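# Find the lighter check weight and set it on the dish

## Task

Among four check weights, exactly one weighs less than the rest. Use the balance to find it (its pointer sits over the white mark when the pans hold equal loads and leans toward whichever pan is lighter otherwise). Set the light weight lying flat on the red dish, and make sure none of the other three end up on that dish. Apart from the weights and the dish, every object must remain upright, and the balance must stay on the piece of furniture it started on.

## Robot and tools

ROBOTS. Three i2rt Big YAM arms, named arm1, arm2 and arm3, each with a two-finger gripper and a wrist camera aimed at the fingertips. Reach is roughly 1.0 m from the joint 1 axis. Feet (base_link) in the scene frame, metres: arm1 at (-0.017, +1.211, +0.828), turned to face about -x; arm2 at (+0.095, -0.011, +0.883), facing about +x; arm3 at (-0.083, -1.202, +0.816), facing about +x. Each foot looks along its own +x.

FRAME. A single scene frame in metres, origin on the floor, +z upward. The hand point lies between the finger pads, about 1 cm behind the tips; fingers extend along the hand's +z and close along its y. Printed hand positions can be off, more so when the arm is stretched.

MOVE. One call gives one action. Arguments: arm1, arm2, arm3 (each optional, one object per arm) and cameras. Inside an arm's object:
- joints: absolute targets keyed by name, in radians: joint1_rad (-2.879 to 2.879, base turn, positive counter-clockwise seen from above), joint2_rad (0 to 3.141, shoulder), joint3_rad (0 to 3.019, elbow), joint4_rad (-1.692 to 1.57, hand pitch, positive raises fingers), joint5_rad (-1.57 to 1.57, sideways swing, positive to the arm's right), joint6_rad (-2.094 to 2.094, roll, positive clockwise from behind). gripper_m is the absolute fingertip gap in metres, 0 to 0.093.
- target: an absolute hand pose of seven numbers [x, y, z, qw, qx, qy, qz], position in metres and orientation as a unit quaternion, in the scene frame. The hand travels in a straight line from its hand_target toward it. When target is used, joints may contain only gripper_m.
- speed: top hand speed in m/s, 0.002 to 0.5 (default 0.25); turning is capped at twice that in rad/s.
- min_time_s: 0.1 to 8 s, the shortest duration for that arm's joint motions.
All motions in one action begin together; hand paths within one action finish together and end after 10 s regardless; an action never exceeds 15 s. A move with no arm parts returns full state and all images. cameras takes names from arm1_cam_wrist, arm2_cam_wrist, arm3_cam_wrist, room_a, room_b, or "all"; an empty list gives none; an unknown name invalidates the call.

WAIT: seconds (0 to 10), plus cameras; it commands nothing and returns the state. ZOOM_IMAGE: camera plus region [x0, y0, x1, y1] in pixels of that camera's latest full image (672x504, origin top-left, region at most 504 by 504). FINISHED_SCENE: scene is the current scene's number; it ends the scene for good, and the goal must then hold with no robot help.

RESULTS. The move line lists arms that got a command; "as last shown" means an arm received nothing and its status reads "not commanded". The pictures line gives image order. hand is the measured pose, hand_target the pose at the joint targets now held. Joint velocities are rad/s (gripper m/s) in joint_positions order; "within noise" means the arm is still. Joint torques follow the arm-joint order, carry fixed offsets and noise, and numbers 3 and 4 wrap at ±28 N m. Statuses: "done" (hand within 1 cm and 2 degrees, joints within their tolerances); "off_target" (resting short, maybe still pushing); "time_out" (a stop; joints keep pushing toward the target shown in on_its_own); "joint command not followed" or "pose unreachable" (a safety check withholding targets; the gripper still acts). After a refusal or a stop in a call, later move, wait and finished_scene calls in the same reply are skipped. MOTOR HOT warns of heat; OVER-TEMPERATURE FAULT means the arm went limp; resend any key marked limit_stop_at_motor_heat.

GRIPPING. Free-air gripper readings run up to 0.003 m wide. On a hard part at full force the reading can sit up to 0.005 m below or 0.002 m above its width. Command about 0.005 m under the contact reading for a firm grip; less gives a light or wavering hold.

BEHAVIOUR. Hands do not avoid obstacles or other arms, lag and can overshoot speed near full stretch. Raw joint moves go at full motor speed and can swing stretched arms up to about 30 degrees past target; use min_time_s to calm them. The arm keeps pushing after contact. The scene keeps running while you think, holding the last command. Loose objects may get an occasional small nudge.

AVOID. Never drop or knock anything off the work area or to the floor, tip over the balance or other fixtures, or shove the balance off its furniture. Set weights down gently and release only when still. Keep arms from pressing on each other, and never close a gripper on another arm's fingers. Avoid long stretched holds or pushing into unreachable poses, which overheat motors.

CAMERAS. room_a and room_b are fixed overview cameras; wrist cameras move with their arms. Calibration in each result (pinhole plus radial, T_world_to_cam) lets you project scene points; expect errors of several millimetres, larger toward image edges and for wrist cameras.

Each tool is called as name([rows], argument=value, ...), one row to a line, values as JSON.

## Session

move()

Scene clock: 0.00 s.
Joint torques (N m): no reading
Heat: arm1: hottest joint2_rad 37 °C; arm2: hottest joint2_rad 31 °C; arm3: hottest joint2_rad 36 °C.
Joint velocities: within noise
arm1.joint_positions: joint1_rad=+0.463 joint2_rad=+0.615 joint3_rad=+1.490 joint4_rad=-1.383 joint5_rad=+0.276 joint6_rad=+0.395 gripper_m=+0.09396
arm1.joint_status: not commanded
arm1.hand: x=-0.2166 y=+1.1519 z=+1.4100 quat_wxyz=(-0.119, -0.855, +0.016, +0.505) (m; scene frame)
arm1.hand_target: x=-0.2136 y=+1.1537 z=+1.4227 quat_wxyz=(-0.125, -0.847, +0.018, +0.516) (m; scene frame)
arm1.hand_status: not commanded
arm2.joint_positions: joint1_rad=+0.482 joint2_rad=+0.585 joint3_rad=+1.357 joint4_rad=-1.462 joint5_rad=+0.227 joint6_rad=+0.023 gripper_m=+0.09396
arm2.joint_status: not commanded
arm2.hand: x=-0.1095 y=-0.0683 z=+1.3892 quat_wxyz=(-0.010, +0.891, +0.138, -0.433) (m; scene frame)
arm2.hand_target: x=-0.1075 y=-0.0675 z=+1.3999 quat_wxyz=(-0.007, +0.886, +0.136, -0.444) (m; scene frame)
arm2.hand_status: not commanded
arm3.joint_positions: joint1_rad=-0.065 joint2_rad=+0.649 joint3_rad=+1.390 joint4_rad=-1.161 joint5_rad=-0.034 joint6_rad=-0.702 gripper_m=+0.09396
arm3.joint_status: not commanded
arm3.hand: x=-0.3410 y=-1.1470 z=+1.3892 quat_wxyz=(-0.236, +0.811, +0.203, -0.495) (m; scene frame)
arm3.hand_target: x=-0.3379 y=-1.1478 z=+1.4003 quat_wxyz=(-0.241, +0.805, +0.201, -0.504) (m; scene frame)
arm3.hand_status: not commanded
pictures: arm1_cam_wrist, arm2_cam_wrist, arm3_cam_wrist, room_a, room_b

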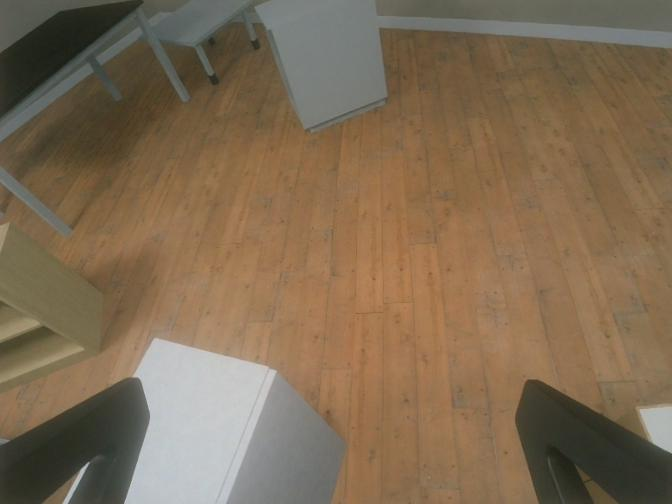

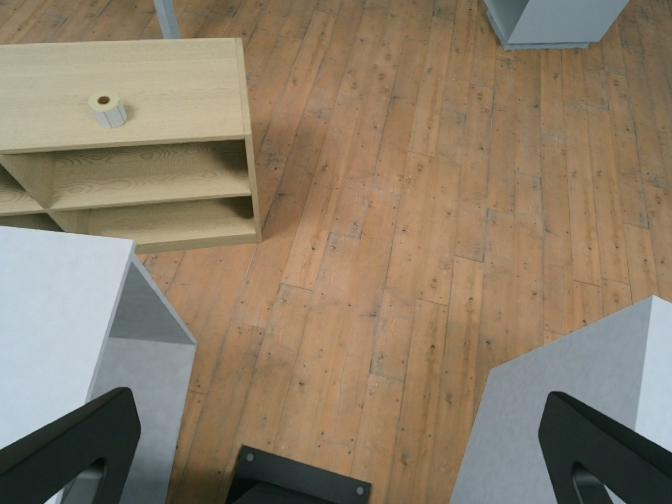

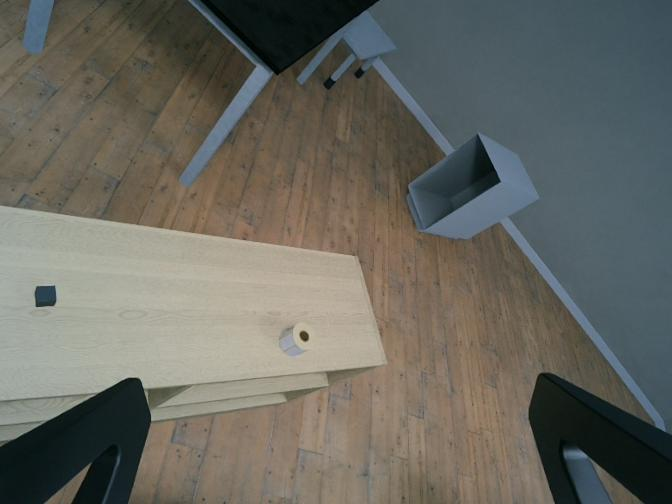

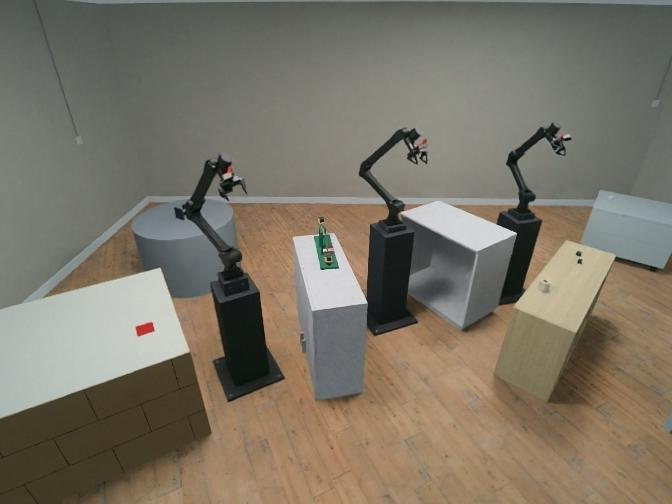

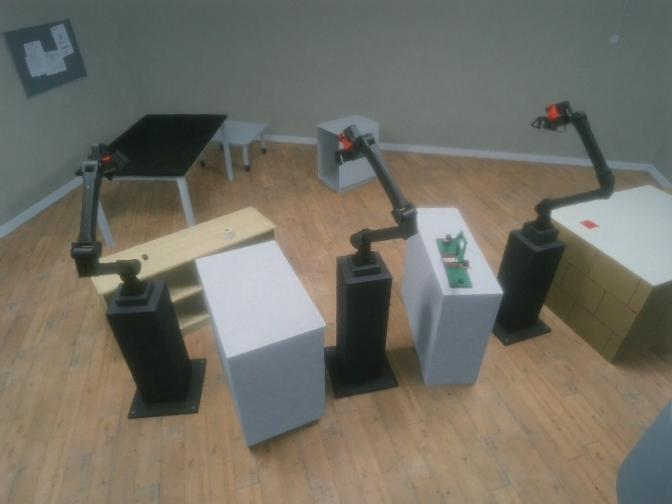

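zoom_image(camera="room_a", region=[285, 205, 375, 275])

zoom_image(camera="room_b", region=[420, 220, 500, 290])

zoom_image(camera="room_a", region=[520, 230, 620, 310])

zoom_image(camera="room_a", region=[100, 290, 190, 360])

zoom_image(camera="room_b", region=[90, 200, 290, 350])

Scaled by 5.600 from the camera's image (finer frame: 960x720).

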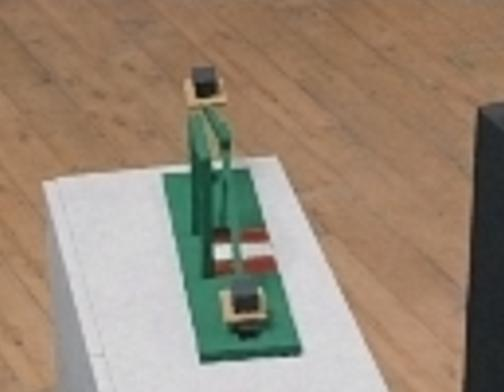

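Scaled by 6.300 from the camera's image (finer frame: 960x720).

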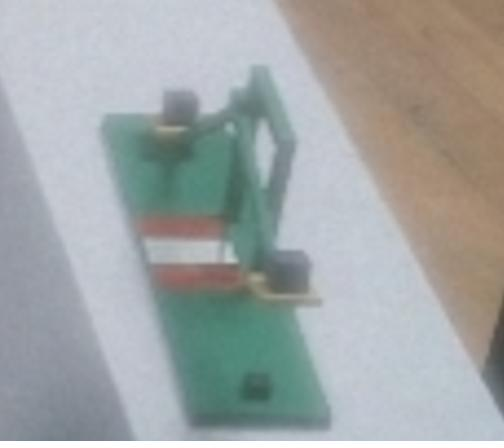

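Scaled by 5.040 from the camera's image (finer frame: 960x720).

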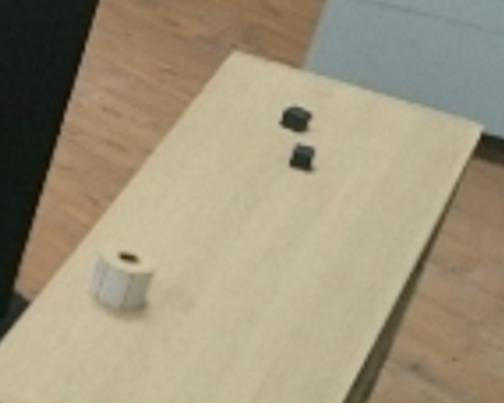

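Scaled by 5.600 from the camera's image (finer frame: 960x720).

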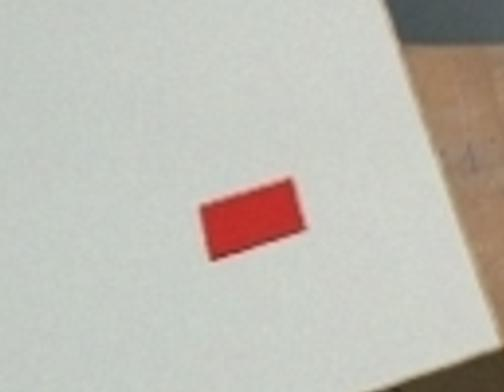

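Scaled by 2.520 from the camera's image (finer frame: 960x720).

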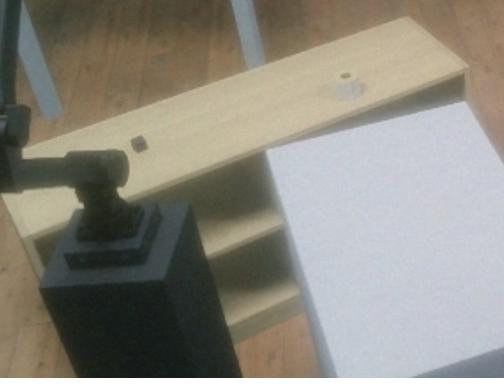

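move(arm1={"joints":{"joint1_rad":1.8,"joint5_rad":0,"joint6_rad":0}})

move(arm1={"target":[0.13,0.64,1.12,0,0.6225,0.7826,0],"speed":0.4}, cameras=["arm1_cam_wrist","room_a"])

Scene clock: 3.67 s.
Joint torques (N m): arm1=[0.38 2.55 10.09 1.99 0.02 -0.23] | arm2=[1.55 2.14 10.8 1.94 0.07 0.1] | arm3=[-1.2 0.56 8.65 2.07 0.01 0]
Heat: arm1: hottest joint2_rad 37 °C; arm2: hottest joint2_rad 31 °C; arm3: hottest joint2_rad 36 °C.
move: arm1 done
Joint velocities: within noise
arm1.joint_positions: joint1_rad=+1.786 joint2_rad=+0.615 joint3_rad=+1.490 joint4_rad=-1.383 joint5_rad=+0.002 joint6_rad=+0.014 gripper_m=+0.09397
arm1.joint_status: all done
arm1.hand: x=+0.0444 y=+1.0088 z=+1.4058 quat_wxyz=(-0.405, -0.523, -0.684, +0.307)
arm1.hand_target: x=+0.0467 y=+1.0128 z=+1.4186 quat_wxyz=(-0.416, -0.508, -0.686, +0.314)
arm1.hand_status: not commanded
arm2, arm3: as last shown
pictures: none

Scene clock: 6.07 s.
Joint torques (N m): arm1=[-1.2 -15.21 13.98 0.02 0.15 -0.01] | arm2=[1.38 2.26 10.82 1.91 0.08 0.1] | arm3=[-1.14 0.5 8.66 2.06 0 0]
Heat: arm1: hottest joint2_rad 37 °C; arm2: hottest joint2_rad 31 °C; arm3: hottest joint2_rad 36 °C.
move: arm1 off_target
Joint velocities: within noise
arm1.joint_positions: joint1_rad=+1.770 joint2_rad=+1.893 joint3_rad=+2.005 joint4_rad=-1.694 joint5_rad=-0.010 joint6_rad=+0.010 gripper_m=+0.09397
arm1.joint_status: not commanded
arm1.hand: x=+0.1361 y=+0.6498 z=+1.0933 quat_wxyz=(+0.002, -0.613, -0.790, -0.003)
arm1.hand_target: x=+0.1297 y=+0.6416 z=+1.1195 quat_wxyz=(-0.019, -0.622, -0.782, +0.014)
arm1.hand_status: off_target (0.029 m and 1.4 deg from the pose sent, 0.474 m and 61.1 deg at the start; a joint's target at an end of its range on 26 of 72 steps)
arm2, arm3: as last shown
arm1_cam_wrist: T_world_to_cam=[[-0.96669, -0.25588, 0.00652, 0.28977], [-0.22756, 0.87081, 0.43579, -0.97183], [-0.11719, 0.41979, -0.90003, 0.81778]] pos_world=[0.1548, 0.57713, 1.15764]

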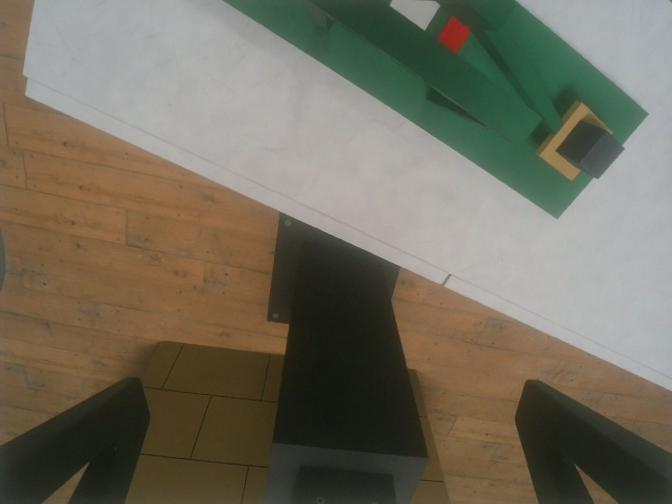

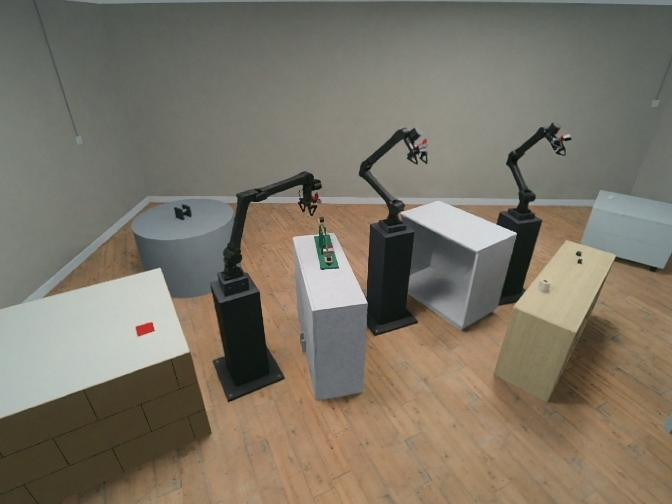

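move(arm1={"target":[0.16,0.50,1.15,0,0.6225,0.7826,0],"speed":0.4}, cameras=["arm1_cam_wrist"])

zoom_image(camera="arm1_cam_wrist", region=[180, 100, 480, 400])

Scene clock: 7.97 s.
Joint torques (N m): arm1=[-1.32 -16.79 14.17 0.65 0.07 -0.04] | arm2=[1.49 2.26 10.81 1.91 0.1 0.11] | arm3=[-1.08 0.38 8.65 2.03 0.01 0.02]
Heat: arm1: hottest joint2_rad 38 °C; arm2: hottest joint2_rad 31 °C; arm3: hottest joint2_rad 36 °C.
move: arm1 off_target
Joint velocities: within noise
arm1.joint_positions: joint1_rad=+1.761 joint2_rad=+2.235 joint3_rad=+2.644 joint4_rad=-1.700 joint5_rad=-0.010 joint6_rad=+0.010 gripper_m=+0.09397
arm1.joint_status: not commanded
arm1.hand: x=+0.1672 y=+0.5083 z=+1.1311 quat_wxyz=(-0.113, -0.610, -0.780, +0.085)
arm1.hand_target: x=+0.1596 y=+0.5017 z=+1.1493 quat_wxyz=(-0.130, -0.614, -0.772, +0.100)
arm1.hand_status: off_target (0.022 m and 16.3 deg from the pose sent, 0.162 m and 1.4 deg at the start; a joint's target at an end of its range on 46 of 47 steps)
arm2, arm3: as last shown
arm1_cam_wrist: T_world_to_cam=[[-0.96889, -0.24742, 0.00619, 0.27971], [-0.24333, 0.95687, 0.1587, -0.58572], [-0.04519, 0.15226, -0.98731, 1.13747]] pos_world=[0.17988, 0.45647, 1.21426]

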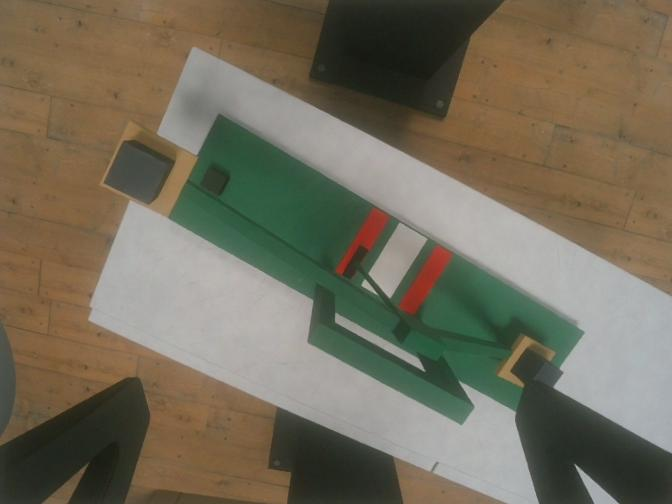

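Scaled by 1.680 from the camera's image (finer frame: 960x720).

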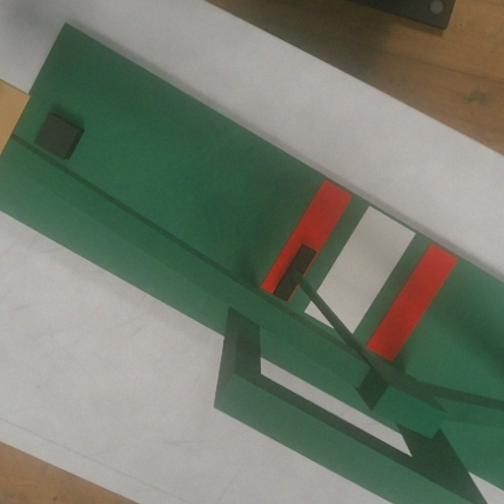

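move(arm1={"target":[0.325,0.475,1.02,0,0.768,0.640,0],"speed":0.4}, cameras=["arm1_cam_wrist","room_a","room_b"])

zoom_image(camera="room_a", region=[280, 180, 370, 280])

zoom_image(camera="room_b", region=[420, 200, 520, 300])

Scene clock: 10.80 s.
Joint torques (N m): arm1=[-1.14 -20.42 13.94 1.39 0.02 0.03] | arm2=[1.49 2.26 10.78 1.98 0.09 0.09] | arm3=[-1.2 0.38 8.64 2.07 0.01 0]
Heat: arm1: hottest joint2_rad 38 °C; arm2: hottest joint2_rad 31 °C; arm3: hottest joint2_rad 36 °C.
move: arm1 off_target
Joint velocities: within noise
arm1.joint_positions: joint1_rad=+1.953 joint2_rad=+2.561 joint3_rad=+2.879 joint4_rad=-1.634 joint5_rad=-0.005 joint6_rad=+0.598 gripper_m=+0.09397
arm1.joint_status: not commanded
arm1.hand: x=+0.3278 y=+0.4886 z=+0.9903 quat_wxyz=(-0.123, -0.753, -0.645, +0.035)
arm1.hand_target: x=+0.3238 y=+0.4779 z=+1.0197 quat_wxyz=(-0.158, -0.757, -0.632, +0.043)
arm1.hand_status: off_target (0.033 m and 14.8 deg from the pose sent, 0.196 m and 29.2 deg at the start; a joint's target at an end of its range on 51 of 56 steps)
arm2, arm3: as last shown
arm1_cam_wrist: T_world_to_cam=[[-0.98296, 0.13087, -0.12906, 0.38506], [0.09981, 0.96967, 0.2231, -0.68802], [0.15435, 0.20641, -0.96621, 0.89594]] pos_world=[0.30889, 0.43183, 1.06887]

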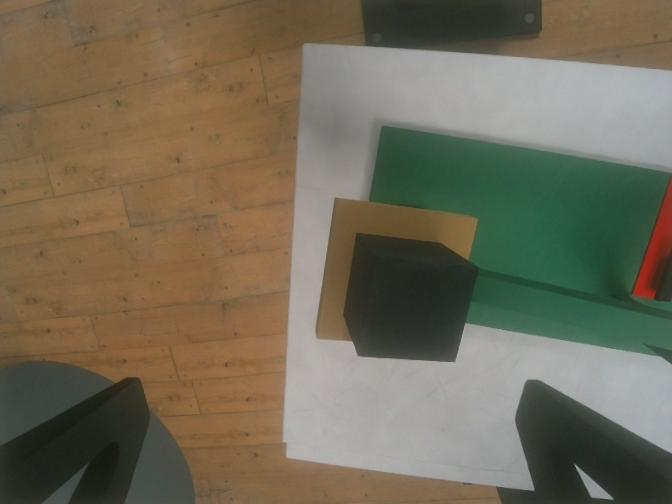

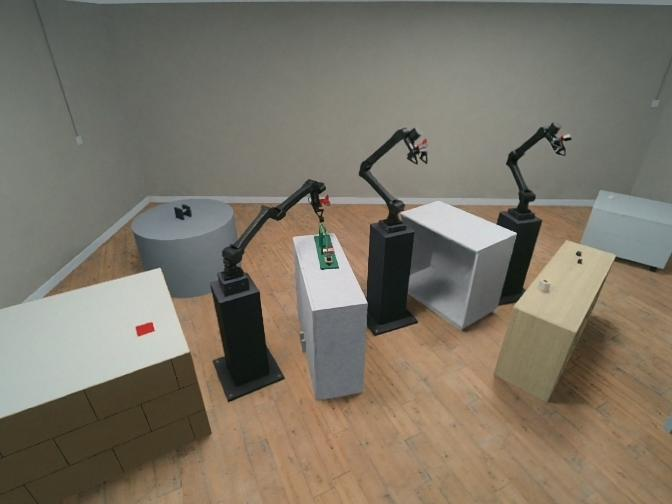

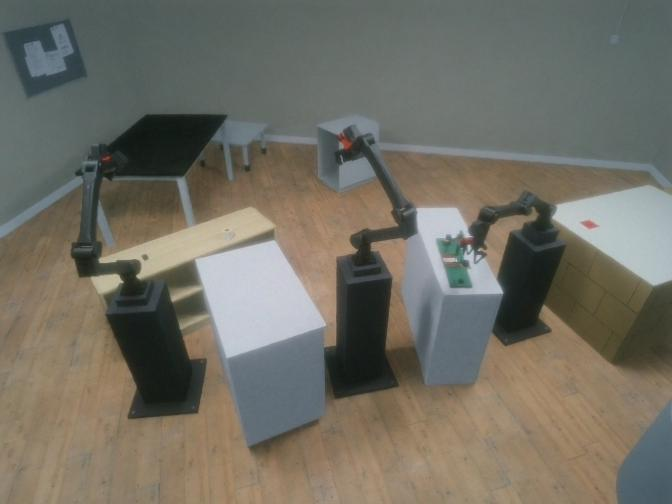

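Scaled by 5.040 from the camera's image (finer frame: 960x720).

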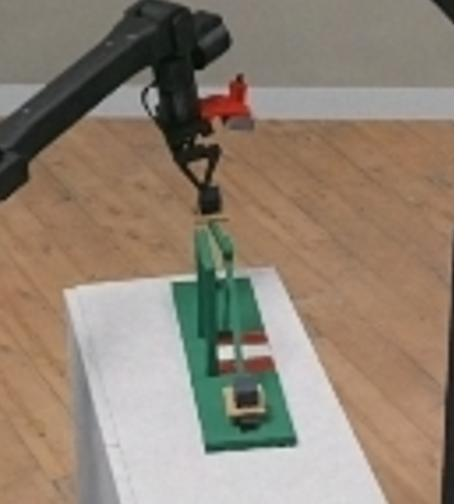

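Scaled by 5.040 from the camera's image (finer frame: 960x720).

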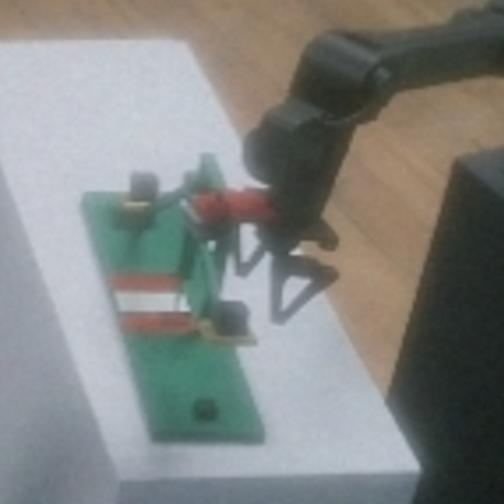

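move(arm1={"target":[0.303,0.462,1.01,0,0.768,0.640,0],"speed":0.3}, cameras=["arm1_cam_wrist","room_a","room_b"])

zoom_image(camera="room_a", region=[300, 200, 350, 250])

zoom_image(camera="room_b", region=[440, 220, 500, 280])

Scene clock: 12.87 s.
Joint torques (N m): arm1=[-1.44 -20.01 14.16 1.35 0.03 -0.21] | arm2=[1.38 2.14 10.82 1.94 0.09 0.11] | arm3=[-1.03 0.44 8.66 2.06 0.01 0]
Heat: arm1: hottest joint2_rad 39 °C; arm2: hottest joint2_rad 31 °C; arm3: hottest joint2_rad 36 °C.
move: arm1 off_target
Joint velocities: within noise
arm1.joint_positions: joint1_rad=+1.918 joint2_rad=+2.561 joint3_rad=+2.879 joint4_rad=-1.622 joint5_rad=-0.010 joint6_rad=+0.597 gripper_m=+0.09397
arm1.joint_status: not commanded
arm1.hand: x=+0.3041 y=+0.4747 z=+0.9913 quat_wxyz=(-0.129, -0.763, -0.632, +0.037)
arm1.hand_target: x=+0.3021 y=+0.4643 z=+1.0097 quat_wxyz=(-0.156, -0.758, -0.631, +0.046)
arm1.hand_status: off_target (0.023 m and 15.4 deg from the pose sent, 0.041 m and 14.8 deg at the start; a joint's target at an end of its range on 35 of 37 steps)
arm2, arm3: as last shown
arm1_cam_wrist: T_world_to_cam=[[-0.97697, 0.16158, -0.13933, 0.35747], [0.12939, 0.96795, 0.21527, -0.67285], [0.16965, 0.19228, -0.96657, 0.90581]] pos_world=[0.28263, 0.41935, 1.07018]

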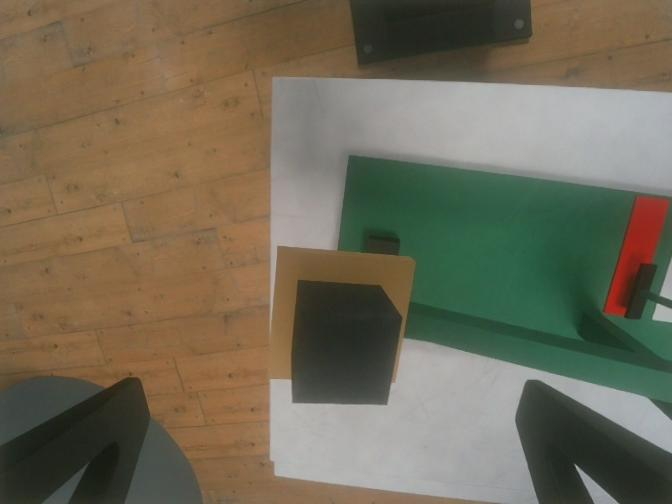

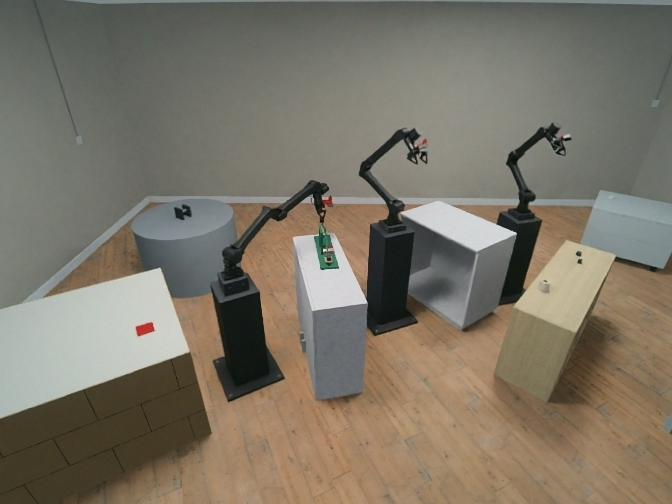

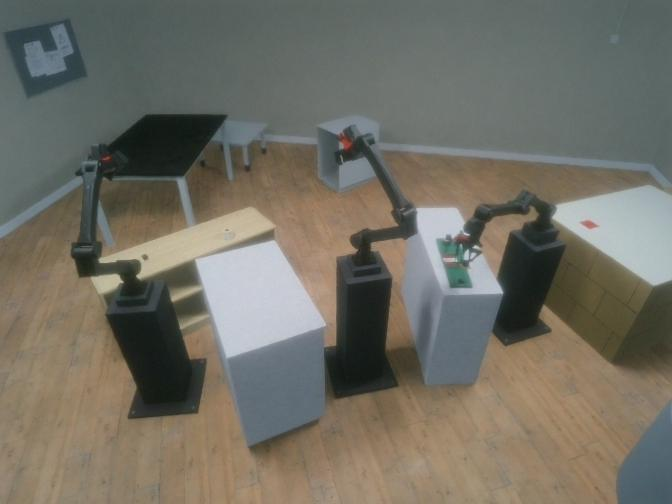

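Scaled by 10.080 from the camera's image (finer frame: 960x720).

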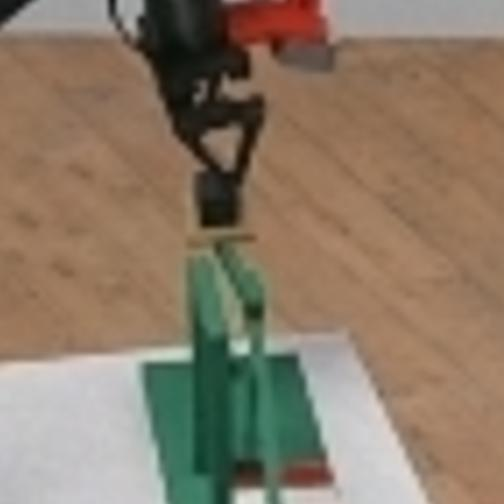

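Scaled by 8.400 from the camera's image (finer frame: 960x720).

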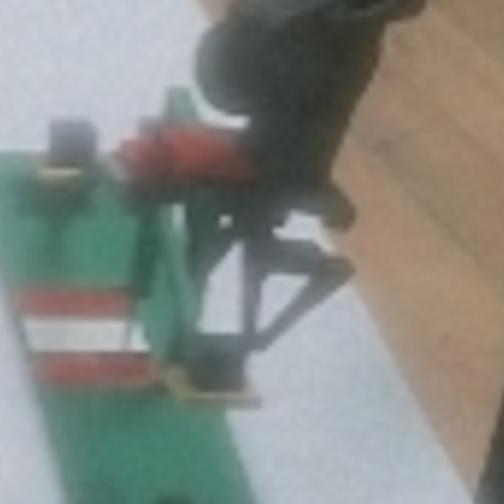

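move(arm1={"target":[0.301,0.457,0.980,0,0.768,0.640,0],"speed":0.1}, cameras=["arm1_cam_wrist","room_a"])

zoom_image(camera="room_a", region=[300, 200, 350, 250])

Scene clock: 15.53 s.
Joint torques (N m): arm1=[-1.67 -18.9 14.05 1.24 0.07 -0.25] | arm2=[1.38 2.43 10.77 1.92 0.08 0.1] | arm3=[-1.14 0.5 8.62 2.04 0.01 0.01]
Heat: arm1: hottest joint2_rad 39 °C; arm2: hottest joint3_rad 32 °C; arm3: hottest joint2_rad 36 °C.
move: arm1 off_target
Joint velocities: within noise
arm1.joint_positions: joint1_rad=+1.918 joint2_rad=+2.588 joint3_rad=+2.879 joint4_rad=-1.611 joint5_rad=-0.010 joint6_rad=+0.595 gripper_m=+0.09397
arm1.joint_status: not commanded
arm1.hand: x=+0.3052 y=+0.4716 z=+0.9705 quat_wxyz=(-0.121, -0.763, -0.634, +0.035)
arm1.hand_target: x=+0.3002 y=+0.4591 z=+0.9798 quat_wxyz=(-0.143, -0.760, -0.632, +0.042)
arm1.hand_status: off_target (0.018 m and 14.5 deg from the pose sent, 0.021 m and 15.4 deg at the start; a joint's target at an end of its range on 63 of 65 steps)
arm2, arm3: as last shown
arm1_cam_wrist: T_world_to_cam=[[-0.97824, 0.16157, -0.13018, 0.34773], [0.12898, 0.96498, 0.22841, -0.67673], [0.16253, 0.20664, -0.96482, 0.87987]] pos_world=[0.28445, 0.41503, 1.04876]

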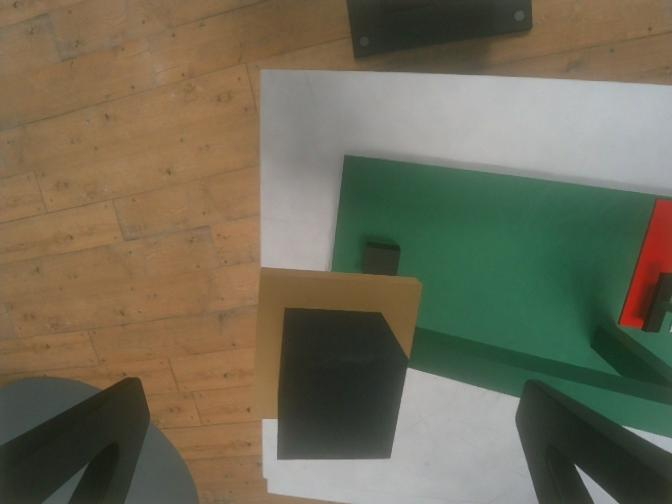

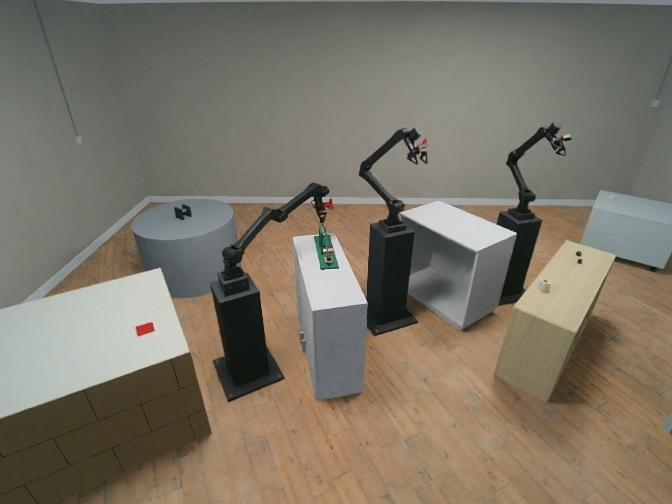

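Scaled by 10.080 from the camera's image (finer frame: 960x720).

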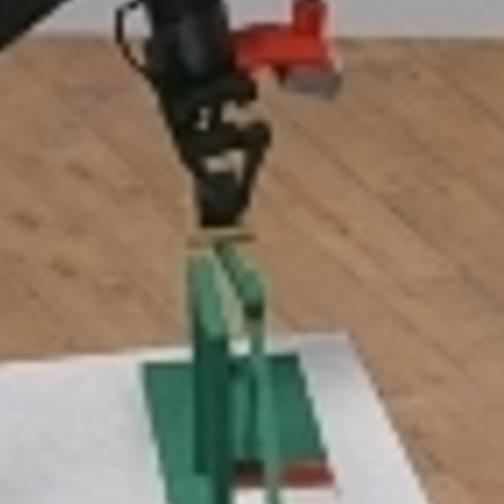

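move(arm1={"target":[0.299,0.456,0.971,0,0.768,0.640,0],"speed":0.1})

move(arm1={"joints":{"gripper_m":0.02}}, cameras=["arm1_cam_wrist","room_a"])

zoom_image(camera="room_a", region=[300, 200, 350, 250])

Scene clock: 17.83 s.
Joint torques (N m): arm1=[-2.14 -19.08 14.05 1.21 0.04 -0.26] | arm2=[1.49 2.2 10.77 1.94 0.1 0.09] | arm3=[-1.14 0.5 8.62 2.04 0 0.01]
Heat: arm1: hottest joint2_rad 40 °C; arm2: hottest joint3_rad 32 °C; arm3: hottest joint2_rad 36 °C.
move: arm1 off_target
Joint velocities: within noise
arm1.joint_positions: joint1_rad=+1.917 joint2_rad=+2.599 joint3_rad=+2.879 joint4_rad=-1.609 joint5_rad=-0.010 joint6_rad=+0.593 gripper_m=+0.09397
arm1.joint_status: not commanded
arm1.hand: x=+0.3051 y=+0.4710 z=+0.9625 quat_wxyz=(-0.117, -0.763, -0.635, +0.033)
arm1.hand_target: x=+0.2979 y=+0.4580 z=+0.9708 quat_wxyz=(-0.137, -0.761, -0.633, +0.041)
arm1.hand_status: off_target (0.018 m and 14.0 deg from the pose sent, 0.017 m and 14.5 deg at the start; a joint's target at an end of its range on 58 of 60 steps)
arm2, arm3: as last shown
pictures: none

Scene clock: 18.60 s.
Joint torques (N m): arm1=[-2.14 -18.9 14 1.22 0.05 -0.27] | arm2=[1.49 2.14 10.8 1.98 0.07 0.1] | arm3=[-1.14 0.5 8.61 2.02 0.01 0]
Heat: arm1: hottest joint2_rad 40 °C; arm2: hottest joint3_rad 32 °C; arm3: hottest joint2_rad 36 °C.
move: arm1 off_target
Joint velocities: within noise
arm1.joint_positions: joint1_rad=+1.917 joint2_rad=+2.599 joint3_rad=+2.879 joint4_rad=-1.609 joint5_rad=-0.010 joint6_rad=+0.592 gripper_m=+0.03020
arm1.joint_status: gripper_m off_target (ended at +0.03023, target +0.02000)
arm1.hand: x=+0.3046 y=+0.4707 z=+0.9626 quat_wxyz=(-0.117, -0.763, -0.635, +0.033)
arm1.hand_target: x=+0.2982 y=+0.4581 z=+0.9708 quat_wxyz=(-0.137, -0.761, -0.633, +0.041)
arm1.hand_status: not commanded
arm2.joint_positions: joint1_rad=+0.482 joint2_rad=+0.585 joint3_rad=+1.357 joint4_rad=-1.462 joint5_rad=+0.227 joint6_rad=+0.023 gripper_m=+0.09396
arm2.joint_status: not commanded
arm2.hand: x=-0.1095 y=-0.0683 z=+1.3892 quat_wxyz=(-0.010, +0.891, +0.138, -0.433)
arm2.hand_target: x=-0.1075 y=-0.0675 z=+1.3999 quat_wxyz=(-0.007, +0.886, +0.136, -0.444)
arm2.hand_status: not commanded
arm3.joint_positions: joint1_rad=-0.065 joint2_rad=+0.649 joint3_rad=+1.390 joint4_rad=-1.161 joint5_rad=-0.034 joint6_rad=-0.702 gripper_m=+0.09396
arm3.joint_status: not commanded
arm3.hand: x=-0.3410 y=-1.1470 z=+1.3892 quat_wxyz=(-0.236, +0.811, +0.203, -0.495)
arm3.hand_target: x=-0.3379 y=-1.1478 z=+1.4003 quat_wxyz=(-0.241, +0.805, +0.201, -0.504)
arm3.hand_status: not commanded
arm1_cam_wrist: T_world_to_cam=[[-0.97893, 0.16106, -0.12553, 0.34217], [0.12835, 0.96344, 0.23519, -0.67957], [0.15882, 0.21412, -0.96381, 0.86913]] pos_world=[0.28416, 0.41352, 1.04045]

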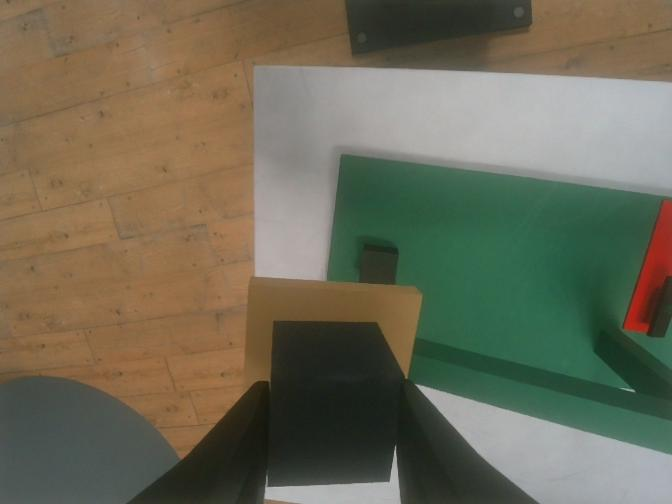

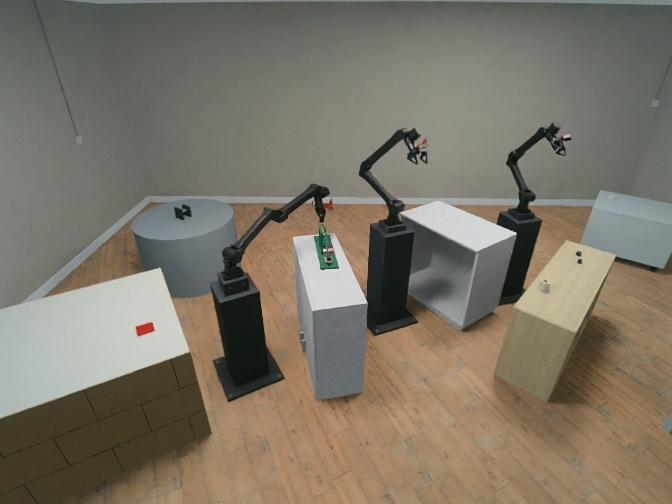

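Scaled by 10.080 from the camera's image (finer frame: 960x720).

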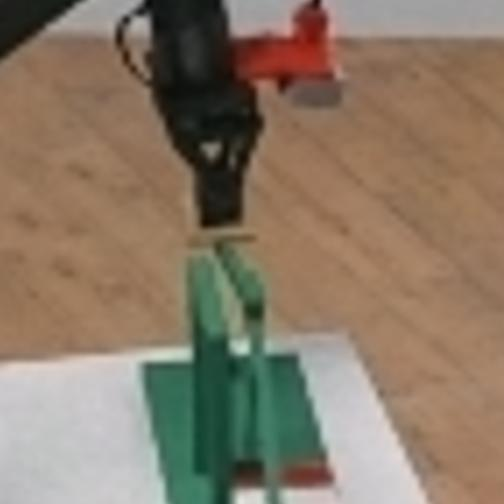

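move(arm1={"target":[0.29,0.49,1.10,-0.137,-0.761,-0.633,0.041],"speed":0.2})

move(arm1={"joints":{"joint1_rad":-1.38,"joint2_rad":1.2,"joint3_rad":1.7,"joint4_rad":-1.3,"joint5_rad":0}})

move(arm1={"target":[-0.10,1.60,0.93,-0.0421,0.573,-0.8105,-0.114],"speed":0.4}, cameras=["arm1_cam_wrist","room_a","room_b"])

zoom_image(camera="room_a", region=[100, 230, 220, 350])

zoom_image(camera="room_b", region=[530, 140, 650, 260])

Scene clock: 20.60 s.
Joint torques (N m): arm1=[-1.38 -21.13 13.76 0.98 0.11 -0.18] | arm2=[1.61 2.37 10.78 1.96 0.09 0.1] | arm3=[-1.14 0.44 8.64 2.06 0.01 0.01]
Heat: arm1: hottest joint2_rad 40 °C; arm2: hottest joint3_rad 32 °C; arm3: hottest joint2_rad 36 °C.
move: arm1 off_target
Joint velocities: within noise
arm1.joint_positions: joint1_rad=+1.917 joint2_rad=+2.470 joint3_rad=+2.879 joint4_rad=-1.695 joint5_rad=-0.010 joint6_rad=+0.592 gripper_m=+0.03021
arm1.joint_status: not commanded
arm1.hand: x=+0.2946 y=+0.4960 z=+1.0567 quat_wxyz=(-0.137, -0.761, -0.633, +0.039)
arm1.hand_target: x=+0.2890 y=+0.4930 z=+1.0991 quat_wxyz=(-0.175, -0.756, -0.629, +0.052)
arm1.hand_status: off_target (0.044 m and 0.2 deg from the pose sent, 0.140 m and 2.5 deg at the start; pose on its path clipped on 8 of 44 steps; a joint's target at an end of its range on 39 of 44 steps)
arm2, arm3: as last shown
pictures: none

Scene clock: 23.13 s.
Joint torques (N m): arm1=[-1.44 -8.12 11.92 1.44 0 -0.2] | arm2=[1.49 2.14 10.76 1.89 0.08 0.1] | arm3=[-1.2 0.5 8.65 2.04 0 0]
Heat: arm1: hottest joint3_rad 41 °C; arm2: hottest joint3_rad 33 °C; arm3: hottest joint2_rad 36 °C.
move: arm1 done
Joint velocities: within noise
arm1.joint_positions: joint1_rad=-1.370 joint2_rad=+1.225 joint3_rad=+1.678 joint4_rad=-1.300 joint5_rad=+0.003 joint6_rad=+0.592 gripper_m=+0.03022
arm1.joint_status: all done
arm1.hand: x=-0.1330 y=+1.6633 z=+1.3177 quat_wxyz=(+0.121, -0.542, +0.763, +0.331)
arm1.hand_target: x=-0.1264 y=+1.6557 z=+1.3400 quat_wxyz=(+0.131, -0.537, +0.756, +0.351)
arm1.hand_status: not commanded
arm2, arm3: as last shown
pictures: none

Scene clock: 25.00 s.
Joint torques (N m): arm1=[-1.55 -6.53 11.07 1.2 0.07 -0.25] | arm2=[1.44 2.2 10.81 1.89 0.08 0.11] | arm3=[-1.14 0.44 8.65 2.04 0 0]
Heat: arm1: hottest joint3_rad 41 °C; arm2: hottest joint3_rad 33 °C; arm3: hottest joint2_rad 36 °C.
move: arm1 off_target
Joint velocities: within noise
arm1.joint_positions: joint1_rad=-1.405 joint2_rad=+1.322 joint3_rad=+0.834 joint4_rad=-0.875 joint5_rad=-0.003 joint6_rad=+0.566 gripper_m=+0.03022
arm1.joint_status: not commanded
arm1.hand: x=-0.1023 y=+1.5850 z=+0.9196 quat_wxyz=(+0.034, -0.574, +0.812, +0.096)
arm1.hand_target: x=-0.0999 y=+1.5995 z=+0.9303 quat_wxyz=(+0.042, -0.573, +0.811, +0.114)
arm1.hand_status: off_target (0.018 m and 2.3 deg from the pose sent, 0.394 m and 27.3 deg at the start)
arm2, arm3: as last shown
arm1_cam_wrist: T_world_to_cam=[[0.94267, -0.31593, -0.10752, 0.69515], [-0.27817, -0.92184, 0.26987, 1.22391], [-0.18438, -0.22449, -0.95687, 1.30745]] pos_world=[-0.07377, 1.64138, 0.99551]

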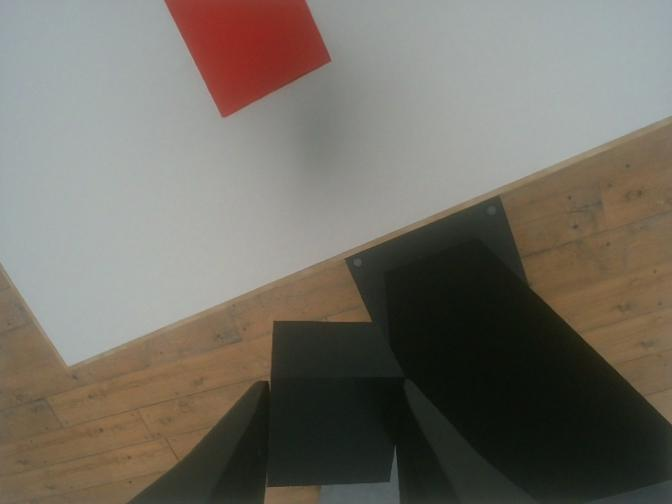

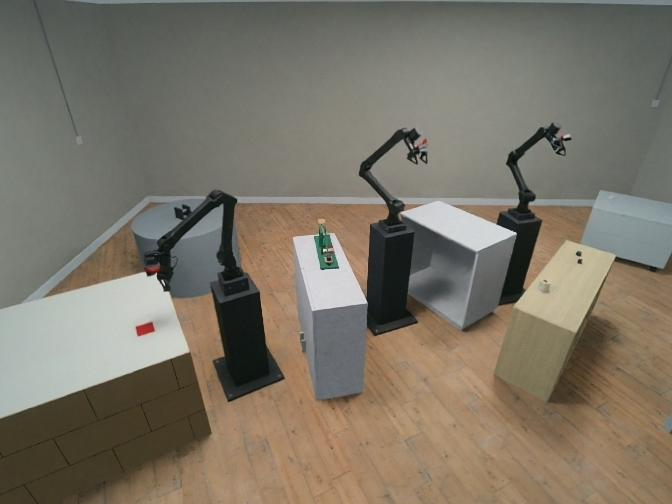

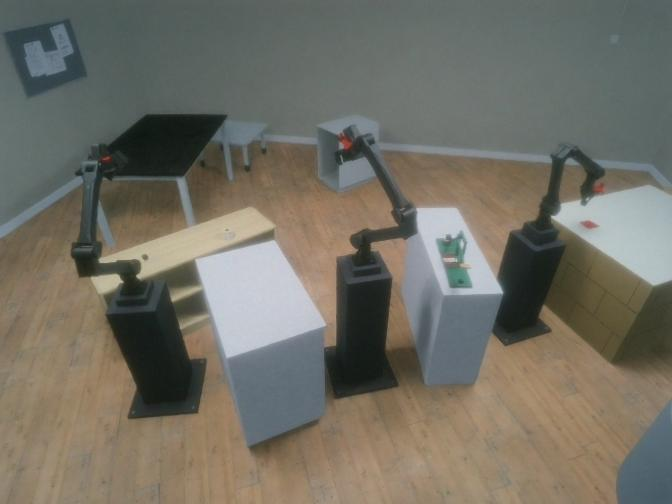

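Scaled by 4.200 from the camera's image (finer frame: 960x720).

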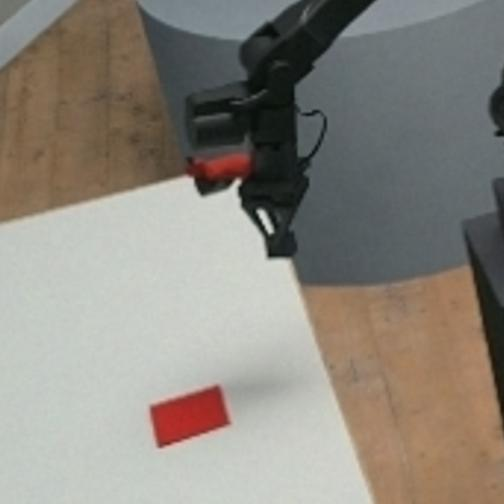

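Scaled by 4.200 from the camera's image (finer frame: 960x720).

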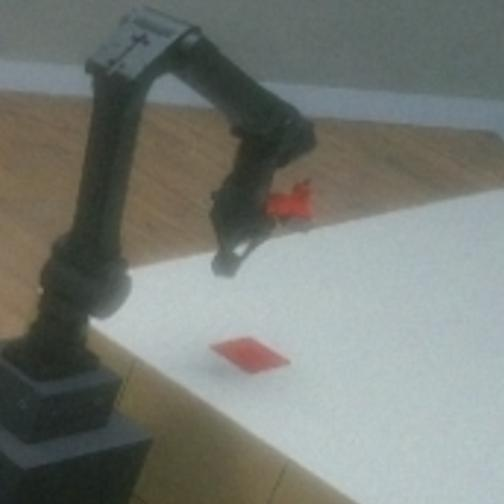

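move(arm1={"target":[-0.14,1.735,0.80,-0.0421,0.573,-0.8105,-0.114],"speed":0.3}, cameras=["arm1_cam_wrist","room_a","room_b"])

zoom_image(camera="room_a", region=[110, 280, 180, 350])

zoom_image(camera="room_b", region=[560, 180, 620, 240])

Scene clock: 27.17 s.
Joint torques (N m): arm1=[0.44 -10.7 11.1 1.24 0.2 -0.06] | arm2=[1.55 2.32 10.78 1.92 0.08 0.11] | arm3=[-1.2 0.44 8.65 2.03 0 0]
Heat: arm1: hottest joint3_rad 42 °C; arm2: hottest joint3_rad 33 °C; arm3: hottest joint2_rad 36 °C.
move: arm1 off_target
Joint velocities: within noise
arm1.joint_positions: joint1_rad=-1.405 joint2_rad=+1.854 joint3_rad=+1.070 joint4_rad=-0.592 joint5_rad=-0.003 joint6_rad=+0.566 gripper_m=+0.03022
arm1.joint_status: not commanded
arm1.hand: x=-0.1320 y=+1.7096 z=+0.7887 quat_wxyz=(+0.032, -0.575, +0.813, +0.091)
arm1.hand_target: x=-0.1399 y=+1.7338 z=+0.8009 quat_wxyz=(+0.042, -0.573, +0.810, +0.114)
arm1.hand_status: off_target (0.029 m and 3.0 deg from the pose sent, 0.195 m and 2.2 deg at the start)
arm2, arm3: as last shown
arm1_cam_wrist: T_world_to_cam=[[0.94311, -0.31682, -0.10081, 0.74467], [-0.2787, -0.91869, 0.27988, 1.35252], [-0.18129, -0.23586, -0.95473, 1.22283]] pos_world=[-0.10368, 1.7669, 0.86399]

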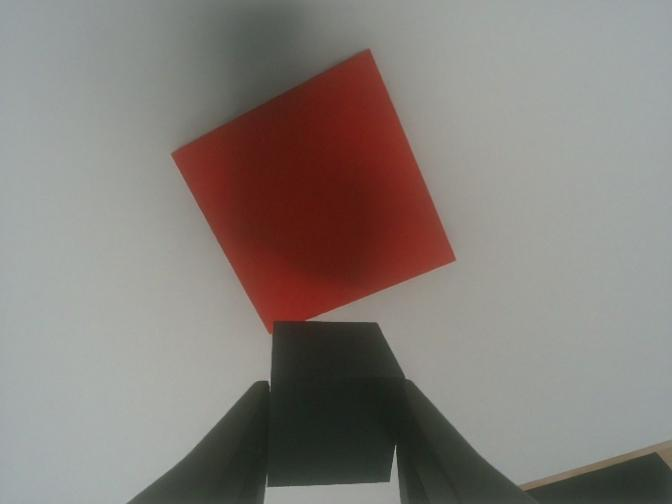

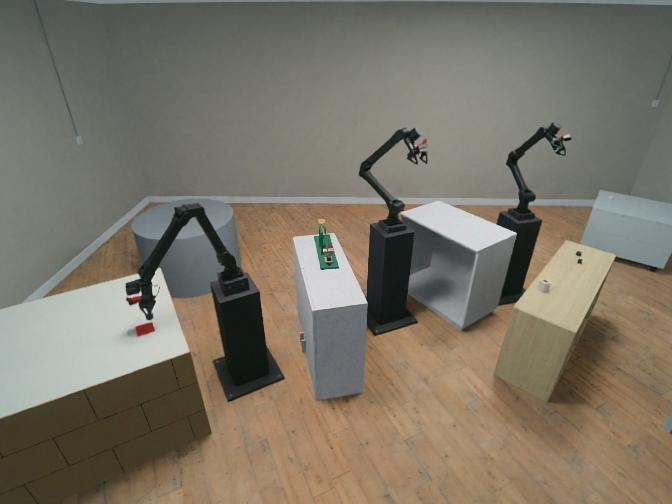

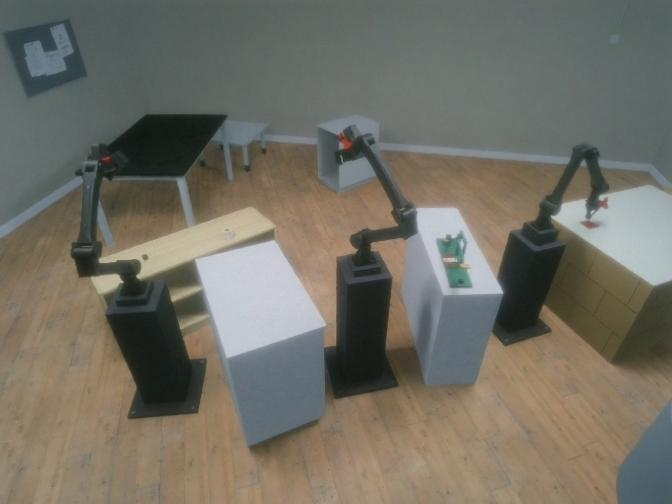

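Scaled by 7.200 from the camera's image (finer frame: 960x720).

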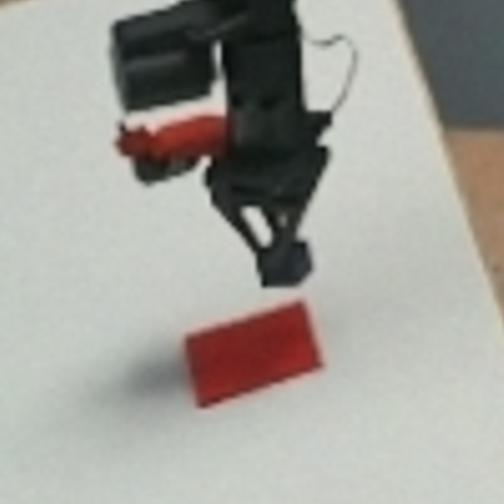

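Scaled by 8.400 from the camera's image (finer frame: 960x720).

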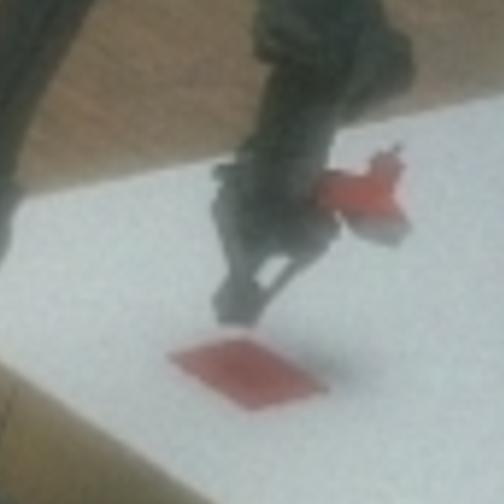

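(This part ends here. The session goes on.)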